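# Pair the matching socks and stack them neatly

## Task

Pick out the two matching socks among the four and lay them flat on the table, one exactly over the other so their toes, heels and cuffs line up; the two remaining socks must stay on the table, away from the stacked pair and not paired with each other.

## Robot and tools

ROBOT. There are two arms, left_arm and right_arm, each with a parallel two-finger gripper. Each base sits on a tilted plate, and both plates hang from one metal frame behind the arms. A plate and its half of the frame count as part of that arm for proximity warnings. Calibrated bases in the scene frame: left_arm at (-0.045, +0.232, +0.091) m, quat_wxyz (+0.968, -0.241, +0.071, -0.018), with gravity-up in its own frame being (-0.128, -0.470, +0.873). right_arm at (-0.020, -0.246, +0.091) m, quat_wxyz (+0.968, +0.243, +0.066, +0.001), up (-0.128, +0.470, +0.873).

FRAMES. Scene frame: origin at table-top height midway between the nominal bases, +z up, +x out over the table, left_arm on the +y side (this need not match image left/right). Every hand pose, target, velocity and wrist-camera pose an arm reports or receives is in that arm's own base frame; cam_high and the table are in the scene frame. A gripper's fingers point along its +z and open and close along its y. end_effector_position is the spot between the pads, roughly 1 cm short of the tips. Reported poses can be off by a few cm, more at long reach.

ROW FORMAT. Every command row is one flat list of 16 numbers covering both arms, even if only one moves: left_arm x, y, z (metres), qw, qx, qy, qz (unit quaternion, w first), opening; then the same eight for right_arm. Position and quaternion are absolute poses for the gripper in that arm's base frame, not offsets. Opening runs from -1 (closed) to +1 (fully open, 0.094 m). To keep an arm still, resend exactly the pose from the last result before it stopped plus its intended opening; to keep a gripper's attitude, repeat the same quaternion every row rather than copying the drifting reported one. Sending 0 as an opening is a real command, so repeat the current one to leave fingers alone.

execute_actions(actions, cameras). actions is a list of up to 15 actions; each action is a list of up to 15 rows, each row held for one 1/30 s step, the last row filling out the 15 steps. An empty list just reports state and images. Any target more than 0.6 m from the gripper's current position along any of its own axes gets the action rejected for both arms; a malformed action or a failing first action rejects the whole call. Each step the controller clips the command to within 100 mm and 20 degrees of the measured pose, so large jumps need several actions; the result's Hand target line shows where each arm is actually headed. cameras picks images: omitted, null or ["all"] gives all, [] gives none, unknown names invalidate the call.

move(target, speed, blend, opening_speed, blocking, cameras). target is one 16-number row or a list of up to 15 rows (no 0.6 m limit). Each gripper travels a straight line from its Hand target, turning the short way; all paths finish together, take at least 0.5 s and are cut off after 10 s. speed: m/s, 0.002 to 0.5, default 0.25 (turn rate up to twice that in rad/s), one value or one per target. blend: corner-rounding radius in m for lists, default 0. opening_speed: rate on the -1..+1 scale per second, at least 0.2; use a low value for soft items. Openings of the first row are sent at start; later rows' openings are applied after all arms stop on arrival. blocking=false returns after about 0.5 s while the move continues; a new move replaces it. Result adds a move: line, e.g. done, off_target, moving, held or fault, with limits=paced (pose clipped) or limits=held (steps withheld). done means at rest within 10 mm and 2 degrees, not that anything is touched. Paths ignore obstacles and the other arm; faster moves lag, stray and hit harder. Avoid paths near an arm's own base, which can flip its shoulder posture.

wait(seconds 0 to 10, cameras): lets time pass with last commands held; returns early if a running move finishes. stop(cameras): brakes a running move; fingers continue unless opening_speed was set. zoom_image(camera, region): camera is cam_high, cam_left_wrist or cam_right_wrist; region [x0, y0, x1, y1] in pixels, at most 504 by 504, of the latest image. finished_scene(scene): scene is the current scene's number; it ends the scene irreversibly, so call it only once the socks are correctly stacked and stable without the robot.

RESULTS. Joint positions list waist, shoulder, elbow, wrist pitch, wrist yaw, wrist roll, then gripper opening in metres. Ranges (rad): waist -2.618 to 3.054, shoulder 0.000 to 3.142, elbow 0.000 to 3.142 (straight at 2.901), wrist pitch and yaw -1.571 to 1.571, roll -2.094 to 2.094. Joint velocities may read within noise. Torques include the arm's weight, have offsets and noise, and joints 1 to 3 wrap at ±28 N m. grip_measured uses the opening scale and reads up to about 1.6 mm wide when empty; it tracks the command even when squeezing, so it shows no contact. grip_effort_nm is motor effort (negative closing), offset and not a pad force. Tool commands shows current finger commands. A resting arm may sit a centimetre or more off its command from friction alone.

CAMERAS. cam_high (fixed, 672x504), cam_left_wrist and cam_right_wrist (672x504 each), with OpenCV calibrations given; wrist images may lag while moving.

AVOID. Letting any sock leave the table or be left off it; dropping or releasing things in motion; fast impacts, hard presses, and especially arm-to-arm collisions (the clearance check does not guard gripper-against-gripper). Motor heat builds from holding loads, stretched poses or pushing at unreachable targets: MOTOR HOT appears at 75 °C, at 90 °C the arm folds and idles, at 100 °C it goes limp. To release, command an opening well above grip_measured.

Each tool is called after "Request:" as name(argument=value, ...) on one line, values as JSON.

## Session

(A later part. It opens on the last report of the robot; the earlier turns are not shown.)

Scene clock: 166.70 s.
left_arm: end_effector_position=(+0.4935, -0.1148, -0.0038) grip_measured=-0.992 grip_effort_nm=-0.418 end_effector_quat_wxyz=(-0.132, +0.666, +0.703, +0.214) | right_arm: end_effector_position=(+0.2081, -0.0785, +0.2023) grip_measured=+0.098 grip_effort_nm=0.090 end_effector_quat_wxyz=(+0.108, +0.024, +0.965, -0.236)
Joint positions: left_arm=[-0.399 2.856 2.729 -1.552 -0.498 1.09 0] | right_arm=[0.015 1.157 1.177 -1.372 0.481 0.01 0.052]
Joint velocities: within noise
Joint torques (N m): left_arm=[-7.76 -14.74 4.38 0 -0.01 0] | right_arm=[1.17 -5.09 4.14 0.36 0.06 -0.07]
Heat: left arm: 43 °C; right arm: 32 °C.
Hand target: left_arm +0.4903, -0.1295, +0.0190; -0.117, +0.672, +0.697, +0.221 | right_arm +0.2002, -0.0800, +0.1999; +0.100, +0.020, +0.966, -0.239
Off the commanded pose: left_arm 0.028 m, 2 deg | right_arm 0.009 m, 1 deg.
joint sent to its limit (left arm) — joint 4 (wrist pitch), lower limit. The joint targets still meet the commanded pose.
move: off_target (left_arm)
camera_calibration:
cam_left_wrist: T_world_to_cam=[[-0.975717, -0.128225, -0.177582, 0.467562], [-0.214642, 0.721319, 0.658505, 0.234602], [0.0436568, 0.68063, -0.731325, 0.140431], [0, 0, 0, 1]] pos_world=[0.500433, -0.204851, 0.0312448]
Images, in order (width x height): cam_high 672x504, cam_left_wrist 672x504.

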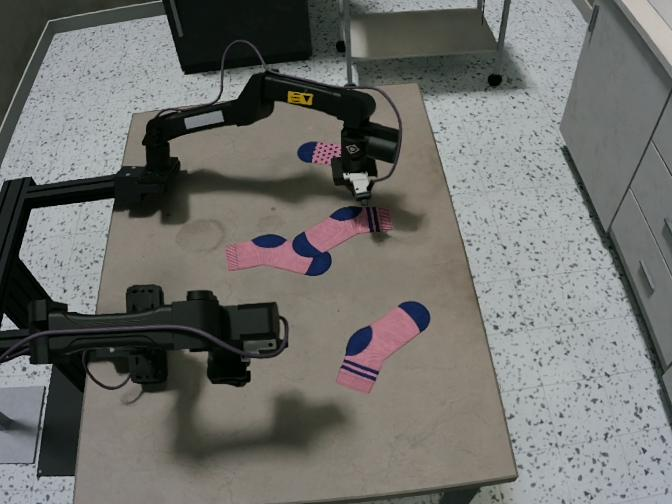

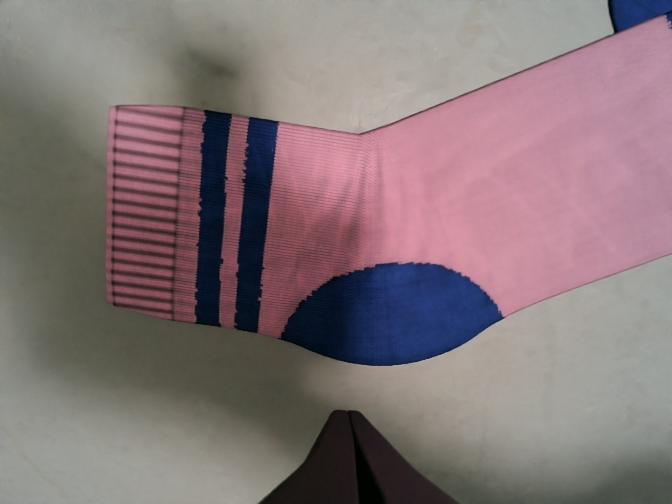

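Request:
move(target=[[0.35,0.0,0.2,-0.1202,0.6718,0.6972,0.2206,-1,0.2,-0.0,0.2,0.2016,0.5967,0.7622,-0.1508,-0.1],[0.2,0.12,0.27,0.217,0.023,0.961,0.171,1,0.36,0.2,0.05,0.2016,0.5967,0.7622,-0.1508,-0.1],[0.14,0.15,0.27,0.217,0.023,0.961,0.171,1,0.4524,0.2796,-0.1317,0.2016,0.5967,0.7622,-0.1508,-0.1]], blend=0.03, speed=0.25, cameras=["cam_right_wrist","cam_high"])

Scene clock: 184.33 s.
left_arm: end_effector_position=(+0.1431, +0.1578, +0.2672) grip_measured=+0.998 grip_effort_nm=0.110 end_effector_quat_wxyz=(+0.209, +0.020, +0.963, +0.171) | right_arm: end_effector_position=(+0.4546, +0.2658, -0.1281) grip_measured=-0.098 grip_effort_nm=-0.134 end_effector_quat_wxyz=(+0.214, +0.596, +0.770, -0.080)
Joint positions: left_arm=[0.952 0.999 1.345 -1.388 0.146 0.954 0.094] | right_arm=[0.677 3.125 2.8 -1.308 0.457 2.009 0.042]
Joint velocities: within noise
Joint torques (N m): left_arm=[0.1 -6.43 5.5 0.25 0.33 0.08] | right_arm=[8.73 -14.16 7.35 0.78 -0.01 -0.11]
Heat: left arm: 44 °C; right arm: 33 °C.
Hand target: left_arm +0.1402, +0.1502, +0.2698; +0.217, +0.023, +0.961, +0.171 | right_arm +0.4516, +0.2788, -0.1313; +0.216, +0.586, +0.778, -0.071
Off the commanded pose: left_arm 0.009 m, 1 deg | right_arm 0.014 m, 8 deg.
joint sent to its limit (right arm) — joint 2 (shoulder), upper limit. The joint targets are off in orientation, not in position.
move: off_target (right_arm); blend cut to 0 m at target 2; target 2's new opening was sent with left_arm's hand 0.006 m and 3 deg from that target
camera_calibration:
cam_right_wrist: T_world_to_cam=[[-0.914433, -0.393441, -0.0949542, 0.512371], [-0.374865, 0.911763, -0.167824, -0.0564404], [0.152604, -0.117869, -0.981233, -0.0740304], [0, 0, 0, 1]] pos_world=[0.458669, 0.244322, -0.0334613]
Images, in order (width x height): cam_high 672x504, cam_right_wrist 672x504.

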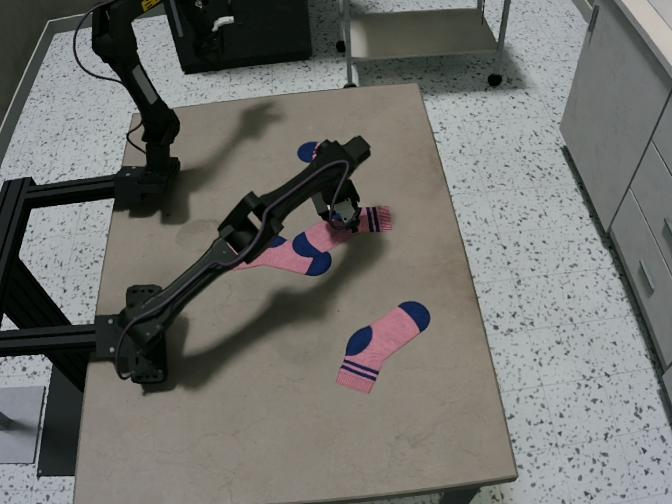

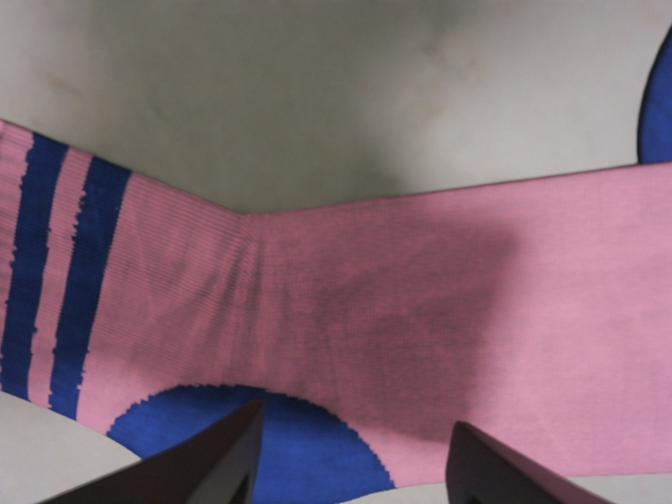

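Request:
move(target=[[0.14,0.15,0.27,0.217,0.023,0.961,0.171,1,0.469,0.2626,-0.1775,0.214,0.596,0.770,-0.09,-0.1]], speed=0.06, cameras=["cam_right_wrist"])

Request:
move(target=[[0.14,0.15,0.27,0.217,0.023,0.961,0.171,1,0.469,0.2626,-0.1775,0.214,0.596,0.770,-0.09,-1]], opening_speed=0.8, cameras=["cam_right_wrist"])

Scene clock: 190.43 s.
left_arm: end_effector_position=(+0.1430, +0.1576, +0.2671) grip_measured=+0.998 grip_effort_nm=0.105 end_effector_quat_wxyz=(+0.208, +0.020, +0.963, +0.171) | right_arm: end_effector_position=(+0.4665, +0.2713, -0.1532) grip_measured=-0.098 grip_effort_nm=-0.129 end_effector_quat_wxyz=(+0.219, +0.588, +0.777, -0.051)
Joint positions: left_arm=[0.952 0.999 1.345 -1.389 0.147 0.955 0.094] | right_arm=[0.67 3.119 2.69 -1.13 0.454 1.964 0.042]
Joint velocities: within noise
Joint torques (N m): left_arm=[0.14 -6.46 5.55 0.21 0.32 0.05] | right_arm=[5.68 -13.85 2.95 1.47 0 -0.06]
Heat: left arm: 42 °C; right arm: 36 °C.
Hand target: left_arm +0.1401, +0.1502, +0.2698; +0.217, +0.023, +0.961, +0.171 | right_arm +0.4668, +0.2614, -0.1750; +0.219, +0.590, +0.775, -0.056
Off the commanded pose: left_arm 0.009 m, 1 deg | right_arm 0.026 m, 5 deg.
joint sent to its limit (right arm) — joint 2 (shoulder), upper limit. The joint targets are off in position and orientation.
move: off_target (right_arm)
camera_calibration:
cam_right_wrist: T_world_to_cam=[[-0.895879, -0.419794, -0.145509, 0.513762], [-0.399314, 0.904365, -0.150573, -0.0452188], [0.194803, -0.0767915, -0.977832, -0.130136], [0, 0, 0, 1]] pos_world=[0.467563, 0.246575, -0.0593032]
Images, in order (width x height): cam_right_wrist 672x504.

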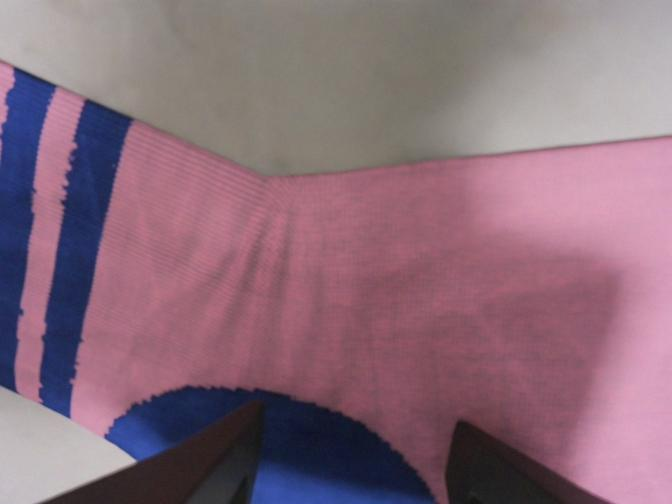

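Scene clock: 191.77 s.
left_arm: end_effector_position=(+0.1430, +0.1576, +0.2671) grip_measured=+0.998 grip_effort_nm=0.110 end_effector_quat_wxyz=(+0.208, +0.020, +0.963, +0.171) | right_arm: end_effector_position=(+0.4715, +0.2767, -0.1564) grip_measured=-0.986 grip_effort_nm=-0.779 end_effector_quat_wxyz=(+0.220, +0.591, +0.775, -0.034)
Joint positions: left_arm=[0.952 0.999 1.345 -1.389 0.147 0.955 0.094] | right_arm=[0.67 3.117 2.674 -1.082 0.447 1.962 0.001]
Joint velocities: within noise
Joint torques (N m): left_arm=[0.36 -6.45 5.48 0.21 0.33 0.03] | right_arm=[5.67 -13.75 3.77 1.07 0.06 -0.09]
Heat: left arm: 42 °C; right arm: 36 °C.
Hand target: left_arm +0.1401, +0.1502, +0.2698; +0.217, +0.023, +0.961, +0.171 | right_arm +0.4674, +0.2618, -0.1762; +0.219, +0.590, +0.775, -0.054
Off the commanded pose: left_arm 0.009 m, 1 deg | right_arm 0.026 m, 6 deg.
joint sent to its limit (right arm) — joint 2 (shoulder), upper limit. The joint targets are off in orientation, not in position.
move: off_target (right_arm)
camera_calibration:
cam_right_wrist: T_world_to_cam=[[-0.891538, -0.417298, -0.176135, 0.51253], [-0.397896, 0.907346, -0.135656, -0.0477123], [0.216424, -0.0508586, -0.974974, -0.150667], [0, 0, 0, 1]] pos_world=[0.470563, 0.249506, -0.0630942]
Images, in order (width x height): cam_right_wrist 672x504.

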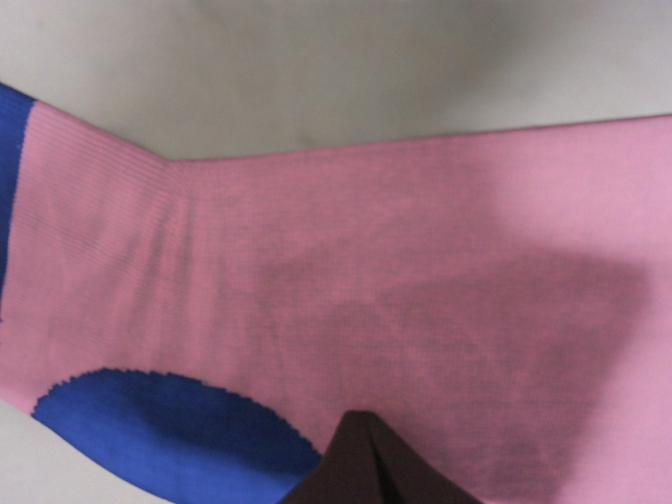

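Request:
move(target=[[0.14,0.15,0.27,0.217,0.023,0.961,0.171,1,0.4718,0.2045,-0.1479,0.2016,0.5967,0.7622,-0.1508,-1],[0.14,0.15,0.27,0.217,0.023,0.961,0.171,1,0.4543,0.1334,-0.1122,0.2016,0.5967,0.7622,-0.1508,-1]], speed=0.06, blend=0.02, cameras=["cam_right_wrist","cam_high"])

Scene clock: 201.83 s.
left_arm: end_effector_position=(+0.1430, +0.1575, +0.2670) grip_measured=+0.998 grip_effort_nm=0.110 end_effector_quat_wxyz=(+0.209, +0.020, +0.963, +0.171) | right_arm: end_effector_position=(+0.4593, +0.1621, -0.1016) grip_measured=-0.986 grip_effort_nm=-0.779 end_effector_quat_wxyz=(+0.193, +0.597, +0.770, -0.116)
Joint positions: left_arm=[0.952 0.999 1.345 -1.389 0.147 0.955 0.094] | right_arm=[0.497 2.731 2.102 -1.005 0.45 1.831 0.001]
Joint velocities: within noise
Joint torques (N m): left_arm=[0.14 -6.52 5.67 0.23 0.32 0.03] | right_arm=[4.21 -13.05 2.56 0.49 0.47 -0.09]
Heat: left arm: 40 °C; right arm: 37 °C.
Hand target: left_arm +0.1401, +0.1501, +0.2698; +0.217, +0.023, +0.961, +0.171 | right_arm +0.4537, +0.1343, -0.1117; +0.200, +0.596, +0.762, -0.152
Off the commanded pose: left_arm 0.009 m, 1 deg | right_arm 0.031 m, 4 deg.
move: off_target (right_arm)
camera_calibration:
cam_right_wrist: T_world_to_cam=[[-0.926139, -0.376885, -0.0149677, 0.489152], [-0.369259, 0.91406, -0.167755, 0.0413657], [0.0769059, -0.149838, -0.985715, -0.0214143], [0, 0, 0, 1]] pos_world=[0.469945, 0.143335, -0.0068476]
Images, in order (width x height): cam_high 672x504, cam_right_wrist 672x504.

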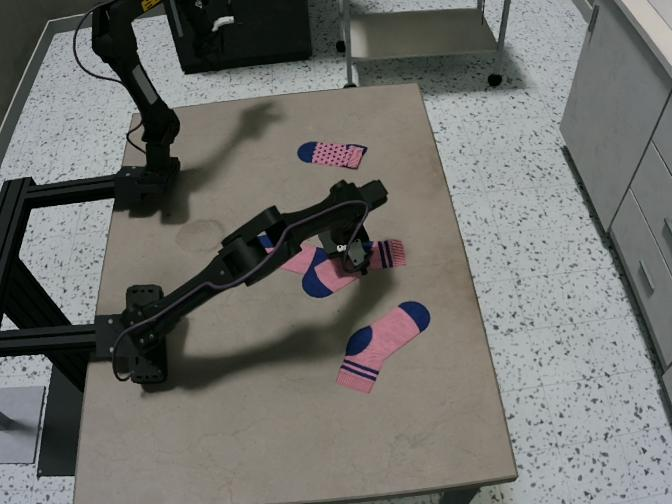

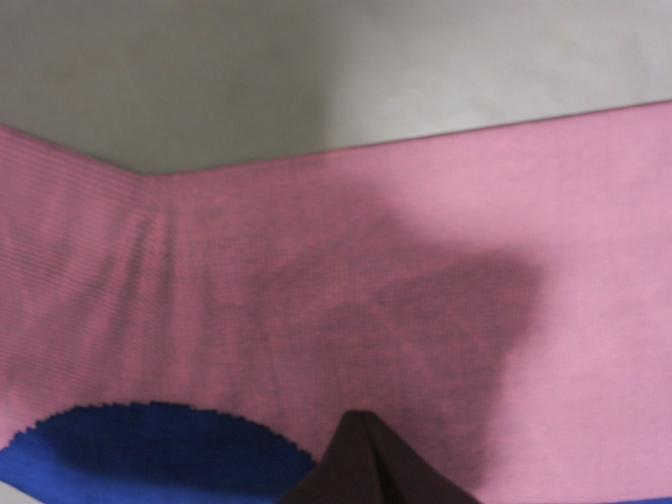

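Request:
move(target=[[0.14,0.15,0.27,0.217,0.023,0.961,0.171,1,0.3641,0.1097,-0.1103,0.2016,0.5967,0.7622,-0.1508,-1]], speed=0.06, cameras=["cam_right_wrist","cam_high"])

Scene clock: 210.90 s.
left_arm: end_effector_position=(+0.1430, +0.1575, +0.2670) grip_measured=+0.998 grip_effort_nm=0.105 end_effector_quat_wxyz=(+0.209, +0.020, +0.963, +0.171) | right_arm: end_effector_position=(+0.3910, +0.1271, -0.0948) grip_measured=-0.986 grip_effort_nm=-0.779 end_effector_quat_wxyz=(+0.218, +0.604, +0.760, -0.103)
Joint positions: left_arm=[0.952 0.999 1.345 -1.389 0.147 0.955 0.094] | right_arm=[0.516 2.412 1.475 -0.666 0.487 1.867 0.001]
Joint velocities: within noise
Joint torques (N m): left_arm=[0.25 -6.5 5.52 0.21 0.32 0.05] | right_arm=[5.39 -9.77 1.61 0.13 0.05 0.07]
Heat: left arm: 39 °C; right arm: 38 °C.
Hand target: left_arm +0.1401, +0.1501, +0.2698; +0.217, +0.023, +0.961, +0.171 | right_arm +0.3648, +0.1101, -0.1090; +0.202, +0.596, +0.762, -0.151
Off the commanded pose: left_arm 0.009 m, 1 deg | right_arm 0.036 m, 6 deg.
move: off_target (right_arm)
camera_calibration:
cam_right_wrist: T_world_to_cam=[[-0.928276, -0.365929, -0.0663295, 0.407417], [-0.347149, 0.916591, -0.198362, 0.0374272], [0.133384, -0.161109, -0.977882, -0.0346797], [0, 0, 0, 1]] pos_world=[0.395814, 0.109193, 0.000535261]
Images, in order (width x height): cam_high 672x504, cam_right_wrist 672x504.

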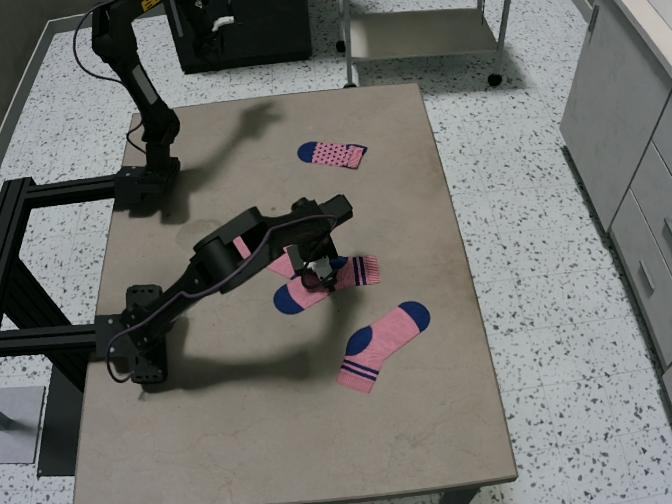

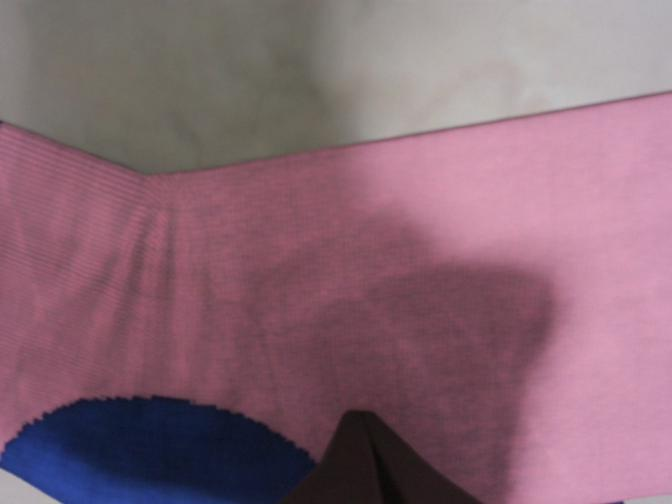

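Request:
move(target=[[0.14,0.15,0.27,0.217,0.023,0.961,0.171,1,0.2991,0.0946,-0.1116,0.2016,0.5967,0.7622,-0.1508,-1],[0.14,0.15,0.27,0.217,0.023,0.961,0.171,1,0.32,0.06,0.02,0.2016,0.5967,0.7622,-0.1508,-1],[0.14,0.15,0.27,0.217,0.023,0.961,0.171,1,0.2,-0.08,0.2,0.2016,0.5967,0.7622,-0.1508,0.1]], speed=[0.07,0.12,0.25], cameras=["cam_right_wrist","cam_high"])

Scene clock: 220.60 s.
left_arm: end_effector_position=(+0.1430, +0.1575, +0.2670) grip_measured=+0.998 grip_effort_nm=0.105 end_effector_quat_wxyz=(+0.209, +0.020, +0.963, +0.171) | right_arm: end_effector_position=(+0.2012, -0.0799, +0.1936) grip_measured=+0.098 grip_effort_nm=0.095 end_effector_quat_wxyz=(+0.201, +0.597, +0.761, -0.153)
Joint positions: left_arm=[0.952 0.999 1.345 -1.389 0.147 0.955 0.094] | right_arm=[0.019 1.2 1.176 -1.418 0.496 1.317 0.052]
Joint velocities: within noise
Joint torques (N m): left_arm=[0.17 -6.52 5.48 0.22 0.32 0.01] | right_arm=[1.26 -4.21 6.99 0.16 -0.04 -0.07]
Heat: left arm: 39 °C; right arm: 37 °C.
Hand target: left_arm +0.1401, +0.1502, +0.2698; +0.217, +0.023, +0.961, +0.171 | right_arm +0.2000, -0.0800, +0.1999; +0.202, +0.597, +0.762, -0.151
Off the commanded pose: left_arm 0.009 m, 1 deg | right_arm 0.006 m, 0 deg.
move: done
camera_calibration:
cam_right_wrist: T_world_to_cam=[[-0.934352, -0.354355, 0.0376701, 0.156593], [-0.353687, 0.909266, -0.219412, 0.223249], [0.0434975, -0.218331, -0.974905, 0.252312], [0, 0, 0, 1]] pos_world=[0.214298, -0.0924151, 0.289065]
Images, in order (width x height): cam_high 672x504, cam_right_wrist 672x504.

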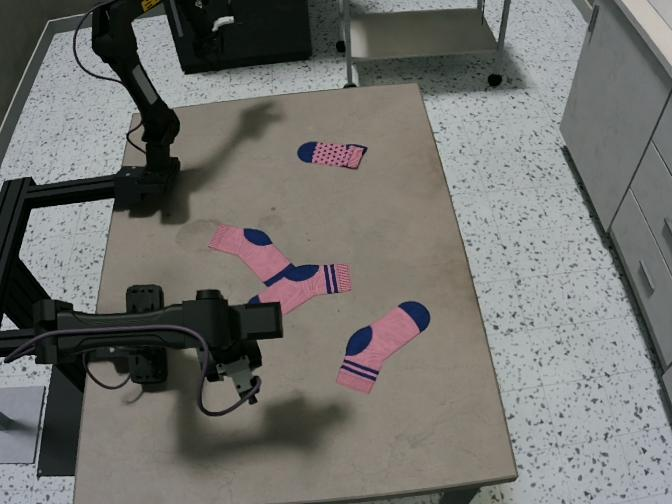

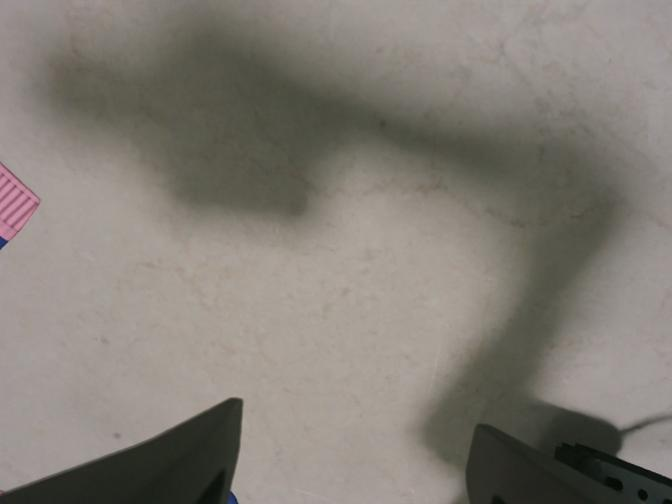

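Request:
move(target=[[0.14,0.15,0.27,0.217,0.023,0.961,0.171,1,0.35,0.08,0.08,0.2163,0.6732,0.6956,-0.1289,0.1],[0.14,0.15,0.27,0.217,0.023,0.961,0.171,1,0.4409,0.1639,-0.0308,0.2163,0.6732,0.6956,-0.1289,0.1]], speed=0.22, blend=0.03, cameras=["cam_right_wrist"])

Scene clock: 228.63 s.
left_arm: end_effector_position=(+0.1430, +0.1575, +0.2670) grip_measured=+0.998 grip_effort_nm=0.100 end_effector_quat_wxyz=(+0.209, +0.020, +0.963, +0.171) | right_arm: end_effector_position=(+0.4450, +0.1552, -0.0264) grip_measured=+0.098 grip_effort_nm=0.100 end_effector_quat_wxyz=(+0.218, +0.679, +0.690, -0.122)
Joint positions: left_arm=[0.952 0.999 1.345 -1.389 0.147 0.955 0.094] | right_arm=[0.512 2.601 2.141 -1.235 0.49 2.099 0.052]
Joint velocities: within noise
Joint torques (N m): left_arm=[0.08 -6.45 5.56 0.2 0.34 0.02] | right_arm=[8.18 -11.44 7.39 0.17 -0.01 0.09]
Heat: left arm: 39 °C; right arm: 36 °C.
Hand target: left_arm +0.1401, +0.1502, +0.2698; +0.217, +0.023, +0.961, +0.171 | right_arm +0.4408, +0.1637, -0.0307; +0.216, +0.673, +0.696, -0.128
Off the commanded pose: left_arm 0.009 m, 1 deg | right_arm 0.011 m, 1 deg.
move: off_target (right_arm)
camera_calibration:
cam_right_wrist: T_world_to_cam=[[-0.981984, -0.168285, -0.0859527, 0.465054], [-0.146914, 0.965983, -0.212824, -0.053229], [0.118844, -0.196362, -0.973303, 0.0416054], [0, 0, 0, 1]] pos_world=[0.443911, 0.13785, 0.0691389]
Images, in order (width x height): cam_right_wrist 672x504.

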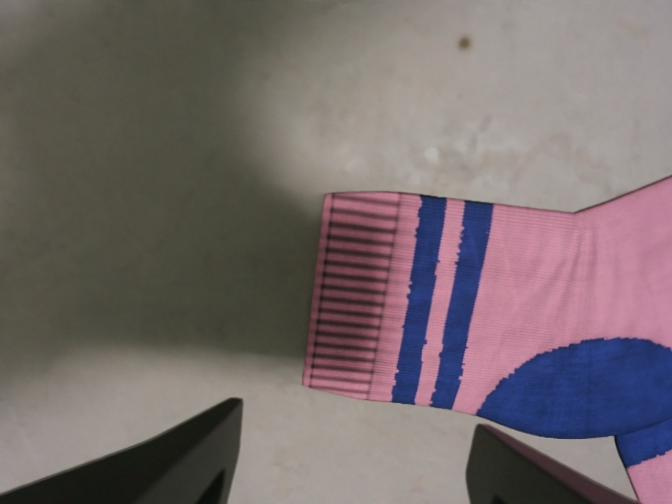

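Request:
move(target=[[0.14,0.15,0.27,0.217,0.023,0.961,0.171,1,0.4516,0.1221,-0.1042,0.2163,0.6732,0.6956,-0.1289,0.1]], speed=0.06, cameras=["cam_right_wrist"])

Request:
move(target=[[0.14,0.15,0.27,0.217,0.023,0.961,0.171,1,0.4530,0.1170,-0.1140,0.2163,0.6732,0.6956,-0.1289,-1]], opening_speed=0.8, speed=0.06, cameras=["cam_right_wrist"])

Request:
move(target=[[0.14,0.15,0.27,0.217,0.023,0.961,0.171,1,0.43,0.155,-0.03,0.2163,0.6732,0.6956,-0.1289,-1]], speed=0.12, cameras=["cam_right_wrist"])

Scene clock: 236.20 s.
left_arm: end_effector_position=(+0.1430, +0.1575, +0.2670) grip_measured=+0.998 grip_effort_nm=0.100 end_effector_quat_wxyz=(+0.209, +0.020, +0.963, +0.171) | right_arm: end_effector_position=(+0.4565, +0.1284, -0.0838) grip_measured=+0.098 grip_effort_nm=0.090 end_effector_quat_wxyz=(+0.217, +0.678, +0.693, -0.115)
Joint positions: left_arm=[0.952 0.999 1.345 -1.389 0.147 0.955 0.094] | right_arm=[0.45 2.65 2.002 -0.998 0.49 2.018 0.052]
Joint velocities: within noise
Joint torques (N m): left_arm=[0.06 -6.28 5.6 0.24 0.33 0.04] | right_arm=[6.28 -10.96 3.66 0.79 0.07 -0.09]
Heat: left arm: 38 °C; right arm: 37 °C.
Hand target: left_arm +0.1401, +0.1502, +0.2698; +0.217, +0.023, +0.961, +0.171 | right_arm +0.4509, +0.1220, -0.1035; +0.216, +0.673, +0.695, -0.129
Off the commanded pose: left_arm 0.009 m, 1 deg | right_arm 0.022 m, 2 deg.
move: off_target (right_arm)
camera_calibration:
cam_right_wrist: T_world_to_cam=[[-0.979913, -0.175499, -0.0947096, 0.466159], [-0.153629, 0.967136, -0.202598, -0.0340391], [0.127153, -0.183978, -0.974671, -0.026306], [0, 0, 0, 1]] pos_world=[0.454911, 0.109891, 0.0116138]
Images, in order (width x height): cam_right_wrist 672x504.

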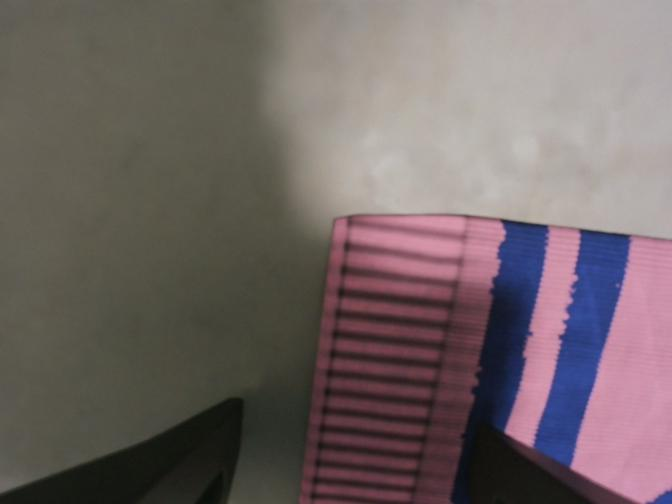

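Scene clock: 237.80 s.
left_arm: end_effector_position=(+0.1430, +0.1575, +0.2670) grip_measured=+0.998 grip_effort_nm=0.105 end_effector_quat_wxyz=(+0.209, +0.020, +0.963, +0.171) | right_arm: end_effector_position=(+0.4541, +0.1303, -0.0865) grip_measured=-0.974 grip_effort_nm=-0.994 end_effector_quat_wxyz=(+0.209, +0.675, +0.698, -0.115)
Joint positions: left_arm=[0.952 0.999 1.345 -1.389 0.147 0.955 0.094] | right_arm=[0.451 2.65 1.995 -0.994 0.475 2.006 0.001]
Joint velocities: within noise
Joint torques (N m): left_arm=[0.13 -6.41 5.46 0.2 0.3 0.05] | right_arm=[5.37 -9.77 3.04 1.12 0.26 -0.07]
Heat: left arm: 38 °C; right arm: 37 °C.
Hand target: left_arm +0.1401, +0.1502, +0.2698; +0.217, +0.023, +0.961, +0.171 | right_arm +0.4512, +0.1168, -0.1126; +0.215, +0.673, +0.695, -0.130
Off the commanded pose: left_arm 0.009 m, 1 deg | right_arm 0.031 m, 2 deg.
move: off_target (right_arm)
camera_calibration:
cam_right_wrist: T_world_to_cam=[[-0.979454, -0.184046, -0.0824485, 0.465799], [-0.165854, 0.967699, -0.189873, -0.0302107], [0.114731, -0.172298, -0.978341, -0.0244808], [0, 0, 0, 1]] pos_world=[0.454027, 0.110745, 0.00871765]
Images, in order (width x height): cam_right_wrist 672x504.

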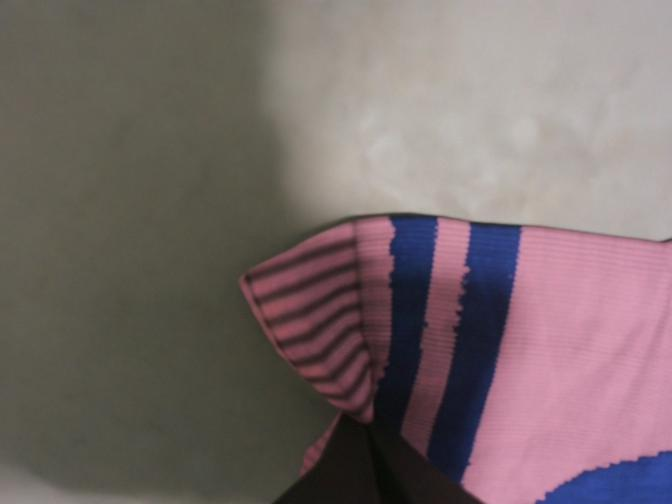

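Scene clock: 239.33 s.
left_arm: end_effector_position=(+0.1430, +0.1575, +0.2670) grip_measured=+0.998 grip_effort_nm=0.110 end_effector_quat_wxyz=(+0.209, +0.020, +0.963, +0.171) | right_arm: end_effector_position=(+0.4254, +0.1441, -0.0503) grip_measured=-0.977 grip_effort_nm=-1.048 end_effector_quat_wxyz=(+0.208, +0.673, +0.695, -0.147)
Joint positions: left_arm=[0.952 0.999 1.345 -1.389 0.147 0.955 0.094] | right_arm=[0.511 2.586 2.006 -1.169 0.485 2.094 0.001]
Joint velocities: within noise
Joint torques (N m): left_arm=[0.2 -6.58 5.59 0.23 0.31 0.03] | right_arm=[7.8 -15.97 7.04 0.06 0.03 0.12]
Heat: left arm: 38 °C; right arm: 37 °C.
Hand target: left_arm +0.1401, +0.1502, +0.2698; +0.217, +0.023, +0.961, +0.171 | right_arm +0.4297, +0.1548, -0.0303; +0.216, +0.673, +0.696, -0.128
Off the commanded pose: left_arm 0.009 m, 1 deg | right_arm 0.023 m, 2 deg.
move: off_target (right_arm)
camera_calibration:
cam_right_wrist: T_world_to_cam=[[-0.984697, -0.171239, -0.0323837, 0.446199], [-0.159655, 0.960882, -0.22631, -0.0449906], [0.0698701, -0.217677, -0.973517, 0.0424776], [0, 0, 0, 1]] pos_world=[0.42922, 0.128884, 0.0456204]
Images, in order (width x height): cam_right_wrist 672x504.

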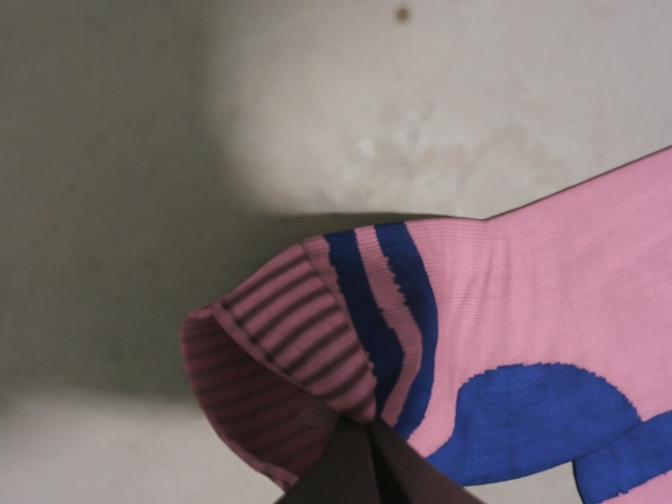

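Request:
move(target=[[0.14,0.15,0.27,0.217,0.023,0.961,0.171,1,0.4264,0.2535,0.1534,0.2163,0.6732,0.6956,-0.1289,-1],[0.14,0.15,0.27,0.217,0.023,0.961,0.171,1,0.5803,0.1613,0.2256,0.1012,0.1441,0.9573,-0.2305,-1]], speed=[0.15,0.2], cameras=["cam_right_wrist","cam_high"])

Scene clock: 260.50 s.
left_arm: end_effector_position=(+0.1430, +0.1575, +0.2670) grip_measured=+0.998 grip_effort_nm=0.110 end_effector_quat_wxyz=(+0.209, +0.020, +0.963, +0.171) | right_arm: end_effector_position=(+0.5756, +0.1507, +0.2282) grip_measured=-0.977 grip_effort_nm=-1.053 end_effector_quat_wxyz=(+0.391, +0.070, +0.909, -0.124)
Joint positions: left_arm=[0.952 0.999 1.345 -1.389 0.147 0.955 0.094] | right_arm=[0.416 2.53 2.839 -1.214 0.566 0.369 0.001]
Joint velocities: within noise
Joint torques (N m): left_arm=[0.01 -6.45 5.56 0.19 0.3 0.05] | right_arm=[7.91 -11.03 7.28 1.68 0.08 -0.1]
Heat: left arm: 38 °C; right arm: 43 °C.
Hand target: left_arm +0.1401, +0.1502, +0.2698; +0.217, +0.023, +0.961, +0.171 | right_arm +0.5793, +0.1608, +0.2251; +0.398, +0.063, +0.907, -0.123
Off the commanded pose: left_arm 0.009 m, 1 deg | right_arm 0.012 m, 37 deg; orientation clipped.
elbow stopped short (right arm): the move would have taken joint 3 (elbow) straighter than the controller allows.
move: off_target (right_arm); limits=paced
camera_calibration:
cam_right_wrist: T_world_to_cam=[[-0.121444, -0.961352, 0.247092, 0.162612], [-0.875349, -0.0136404, -0.483299, 0.653187], [0.46799, -0.274985, -0.839862, 0.0534264], [0, 0, 0, 1]] pos_world=[0.566512, 0.179928, 0.320375]
Images, in order (width x height): cam_high 672x504, cam_right_wrist 672x504.

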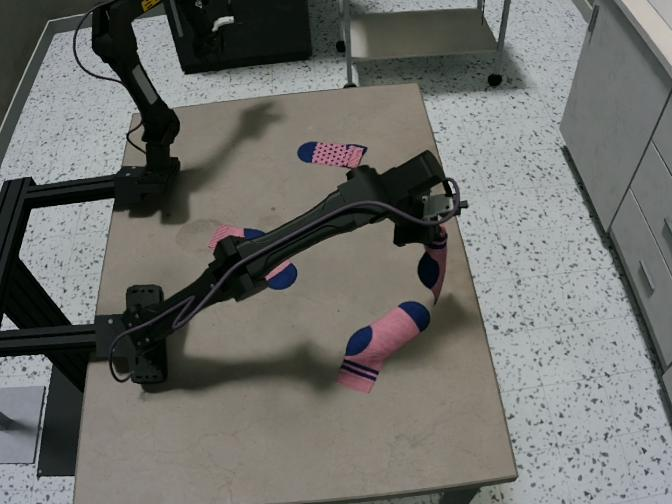

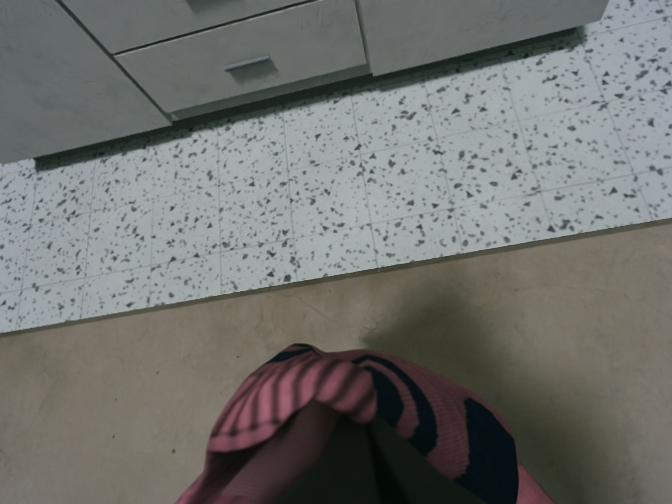

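Request:
move(target=[[0.14,0.15,0.27,0.217,0.023,0.961,0.171,1,0.5873,0.1355,0.1775,0.1012,0.1441,0.9573,-0.2305,-1],[0.14,0.15,0.27,0.217,0.023,0.961,0.171,1,0.5437,0.0915,0.1777,0.1012,0.1441,0.9573,-0.2305,-1],[0.14,0.15,0.27,0.217,0.023,0.961,0.171,1,0.4880,0.0236,0.1604,0.1012,0.1441,0.9573,-0.2305,-1],[0.14,0.15,0.27,0.217,0.023,0.961,0.171,1,0.4515,-0.0465,0.1127,0.1012,0.1441,0.9573,-0.2305,-1],[0.14,0.15,0.27,0.217,0.023,0.961,0.171,1,0.4321,-0.1111,0.0473,0.1012,0.1441,0.9573,-0.2305,-1],[0.14,0.15,0.27,0.217,0.023,0.961,0.171,1,0.4234,-0.1302,0.0334,0.1012,0.1441,0.9573,-0.2305,-1]], speed=0.09, blend=[0.02,0.02,0.02,0.02,0.02,0], cameras=["cam_right_wrist","cam_high"])

Scene clock: 274.83 s.
left_arm: end_effector_position=(+0.1430, +0.1575, +0.2670) grip_measured=+0.998 grip_effort_nm=0.105 end_effector_quat_wxyz=(+0.209, +0.020, +0.963, +0.171) | right_arm: end_effector_position=(+0.4252, -0.1130, +0.0399) grip_measured=-0.977 grip_effort_nm=-1.053 end_effector_quat_wxyz=(+0.096, +0.132, +0.963, -0.215)
Joint positions: left_arm=[0.952 0.999 1.345 -1.389 0.147 0.955 0.094] | right_arm=[-0.089 2.093 1.53 -0.822 0.44 0.142 0.001]
Joint velocities: within noise
Joint torques (N m): left_arm=[0.24 -6.41 5.5 0.22 0.34 0.01] | right_arm=[2.7 -11.17 2.74 0.97 0.31 -0.03]
Heat: left arm: 38 °C; right arm: 42 °C.
Hand target: left_arm +0.1401, +0.1502, +0.2698; +0.217, +0.023, +0.961, +0.171 | right_arm +0.4227, -0.1298, +0.0338; +0.100, +0.144, +0.957, -0.231
Off the commanded pose: left_arm 0.009 m, 1 deg | right_arm 0.018 m, 2 deg.
elbow stopped short (right arm): the move would have taken joint 3 (elbow) straighter than the controller allows.
move: off_target (right_arm); blend cut to 0.0126 m at target 5; limits=paced
camera_calibration:
cam_right_wrist: T_world_to_cam=[[-0.170894, -0.901821, 0.396881, -0.0408705], [-0.974105, 0.21516, 0.069459, 0.47271], [-0.148033, -0.374733, -0.915238, 0.146876], [0, 0, 0, 1]] pos_world=[0.475227, -0.083527, 0.117813]
Images, in order (width x height): cam_high 672x504, cam_right_wrist 672x504.

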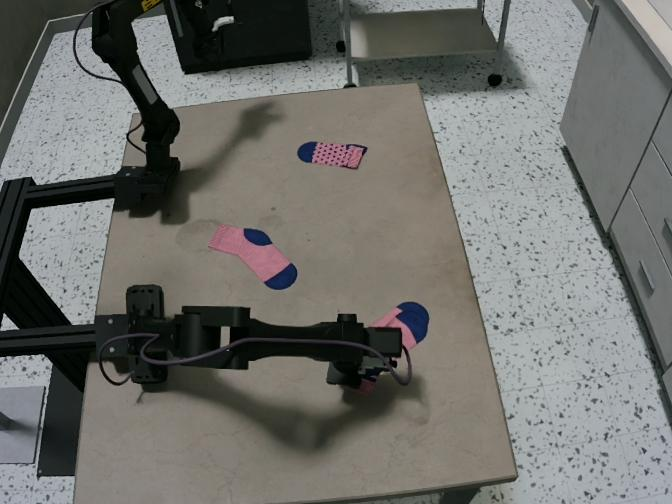

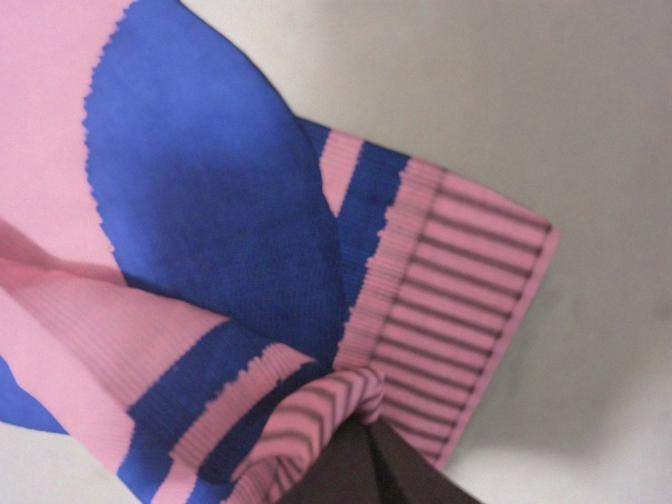

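Request:
move(target=[[0.14,0.15,0.27,0.217,0.023,0.961,0.171,1,0.4234,-0.1302,0.0334,0.1012,0.1441,0.9573,-0.2305,-0.1],[0.14,0.15,0.27,0.217,0.023,0.961,0.171,1,0.42,-0.08,0.14,0.1012,0.1441,0.9573,-0.2305,-0.1],[0.14,0.15,0.27,0.217,0.023,0.961,0.171,1,0.2,-0.08,0.2,0.1012,0.1441,0.9573,-0.2305,-0.1]], speed=[0.1,0.15,0.25], opening_speed=0.7, cameras=["cam_right_wrist","cam_high"])

Request:
zoom_image(camera="cam_high", region=[280, 270, 480, 420])

Scene clock: 287.73 s.
left_arm: end_effector_position=(+0.1430, +0.1575, +0.2670) grip_measured=+0.998 grip_effort_nm=0.105 end_effector_quat_wxyz=(+0.209, +0.020, +0.963, +0.171) | right_arm: end_effector_position=(+0.2067, -0.0815, +0.2049) grip_measured=-0.102 grip_effort_nm=0.100 end_effector_quat_wxyz=(+0.115, +0.150, +0.956, -0.226)
Joint positions: left_arm=[0.952 0.999 1.345 -1.389 0.147 0.955 0.094] | right_arm=[0.003 1.2 1.22 -1.42 0.485 0.271 0.042]
Joint velocities: within noise
Joint torques (N m): left_arm=[0.27 -6.64 5.48 0.2 0.32 0.04] | right_arm=[2.55 -4.26 4 0.22 0.07 0.08]
Heat: left arm: 38 °C; right arm: 41 °C.
Hand target: left_arm +0.1401, +0.1502, +0.2698; +0.217, +0.023, +0.961, +0.171 | right_arm +0.2002, -0.0802, +0.2002; +0.101, +0.144, +0.957, -0.231
Off the commanded pose: left_arm 0.009 m, 1 deg | right_arm 0.008 m, 2 deg.
move: done
camera_calibration:
cam_right_wrist: T_world_to_cam=[[-0.214532, -0.885536, 0.412071, -0.108003], [-0.96901, 0.245865, 0.0238757, 0.25244], [-0.122456, -0.394179, -0.910839, 0.269598], [0, 0, 0, 1]] pos_world=[0.254461, -0.0514365, 0.284038]
Images, in order (width x height): cam_high 672x504, cam_right_wrist 672x504.

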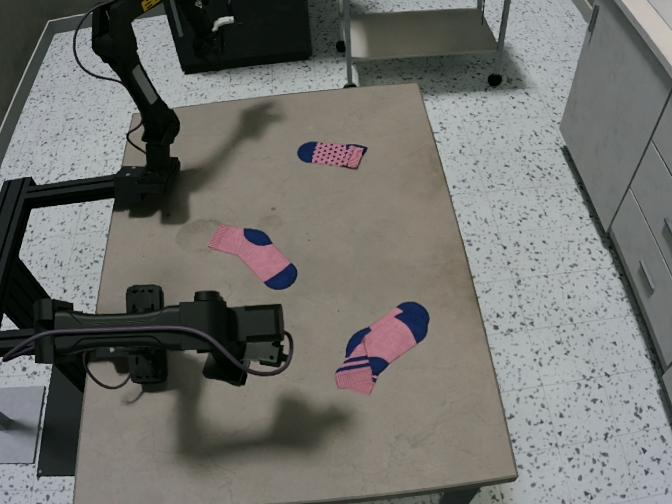

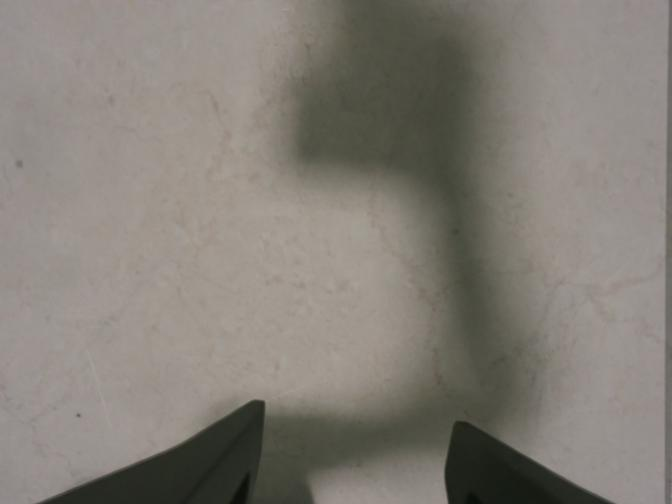

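Scaled by 2.520.

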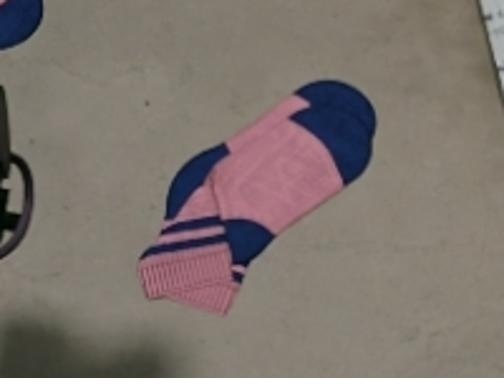

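Request:
move(target=[[0.14,0.15,0.27,0.217,0.023,0.961,0.171,1,0.4234,-0.0661,0.0962,0.066,0.001,0.968,-0.243,-0.1]], speed=0.2, cameras=["cam_right_wrist"])

Scene clock: 311.10 s.
left_arm: end_effector_position=(+0.1430, +0.1575, +0.2670) grip_measured=+0.998 grip_effort_nm=0.105 end_effector_quat_wxyz=(+0.209, +0.020, +0.963, +0.171) | right_arm: end_effector_position=(+0.4146, -0.0725, +0.0952) grip_measured=-0.102 grip_effort_nm=0.100 end_effector_quat_wxyz=(+0.059, +0.011, +0.969, -0.241)
Joint positions: left_arm=[0.952 0.999 1.345 -1.389 0.147 0.955 0.094] | right_arm=[0.025 2.033 1.659 -1.086 0.489 0.021 0.042]
Joint velocities: within noise
Joint torques (N m): left_arm=[0.23 -6.48 5.63 0.2 0.35 0.01] | right_arm=[6.34 -9.65 7.23 0.37 0.06 -0.08]
Heat: left arm: 38 °C; right arm: 36 °C.
Hand target: left_arm +0.1401, +0.1502, +0.2698; +0.217, +0.023, +0.961, +0.171 | right_arm +0.4232, -0.0660, +0.0962; +0.066, +0.001, +0.968, -0.243
Off the commanded pose: left_arm 0.009 m, 1 deg | right_arm 0.011 m, 1 deg.
move: off_target (right_arm)
camera_calibration:
cam_right_wrist: T_world_to_cam=[[0.077145, -0.885665, 0.457871, -0.135545], [-0.981361, 0.0136198, 0.191691, 0.426565], [-0.17601, -0.464125, -0.868106, 0.211749], [0, 0, 0, 1]] pos_world=[0.466341, -0.0275793, 0.164114]
Images, in order (width x height): cam_right_wrist 672x504.

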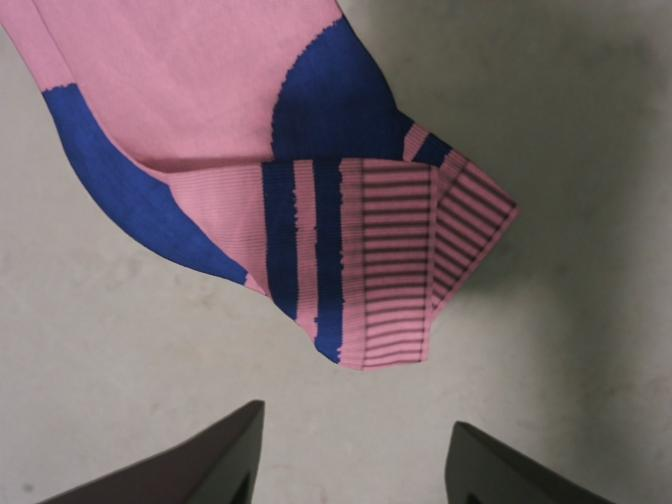

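Request:
move(target=[[0.14,0.15,0.27,0.217,0.023,0.961,0.171,1,0.4105,-0.125,0.0229,0.066,0.001,0.968,-0.243,0.0]], speed=0.07, cameras=["cam_right_wrist"])

Scene clock: 319.57 s.
left_arm: end_effector_position=(+0.1430, +0.1575, +0.2670) grip_measured=+0.998 grip_effort_nm=0.105 end_effector_quat_wxyz=(+0.209, +0.020, +0.963, +0.171) | right_arm: end_effector_position=(+0.4085, -0.1206, +0.0400) grip_measured=-0.002 grip_effort_nm=0.095 end_effector_quat_wxyz=(+0.068, -0.001, +0.968, -0.243)
Joint positions: left_arm=[0.952 0.999 1.345 -1.389 0.147 0.955 0.094] | right_arm=[-0.098 2.033 1.425 -0.764 0.472 -0.149 0.047]
Joint velocities: within noise
Joint torques (N m): left_arm=[0.05 -6.52 5.35 0.21 0.3 0.04] | right_arm=[3.89 -8.44 3.19 1.02 -0.01 -0.03]
Heat: left arm: 38 °C; right arm: 36 °C.
Hand target: left_arm +0.1401, +0.1502, +0.2698; +0.217, +0.023, +0.961, +0.171 | right_arm +0.4096, -0.1247, +0.0234; +0.065, +0.001, +0.968, -0.243
Off the commanded pose: left_arm 0.009 m, 1 deg | right_arm 0.018 m, 0 deg.
move: off_target (right_arm)
camera_calibration:
cam_right_wrist: T_world_to_cam=[[0.0976962, -0.88006, 0.464704, -0.160411], [-0.983227, -0.0130913, 0.181915, 0.429796], [-0.154012, -0.474682, -0.866578, 0.130119], [0, 0, 0, 1]] pos_world=[0.458298, -0.0737799, 0.109116]
Images, in order (width x height): cam_right_wrist 672x504.

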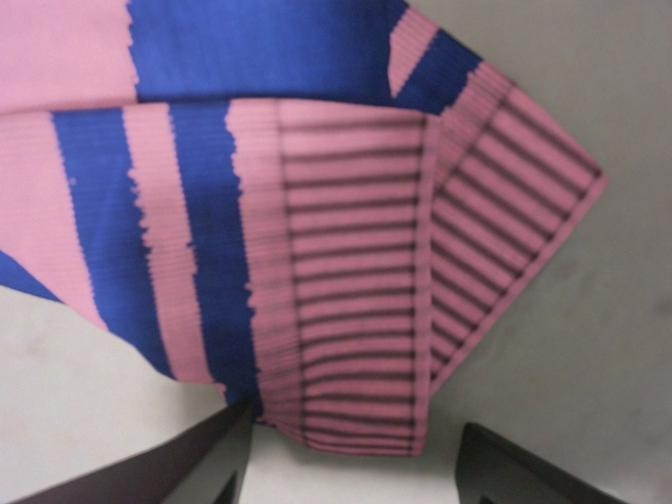

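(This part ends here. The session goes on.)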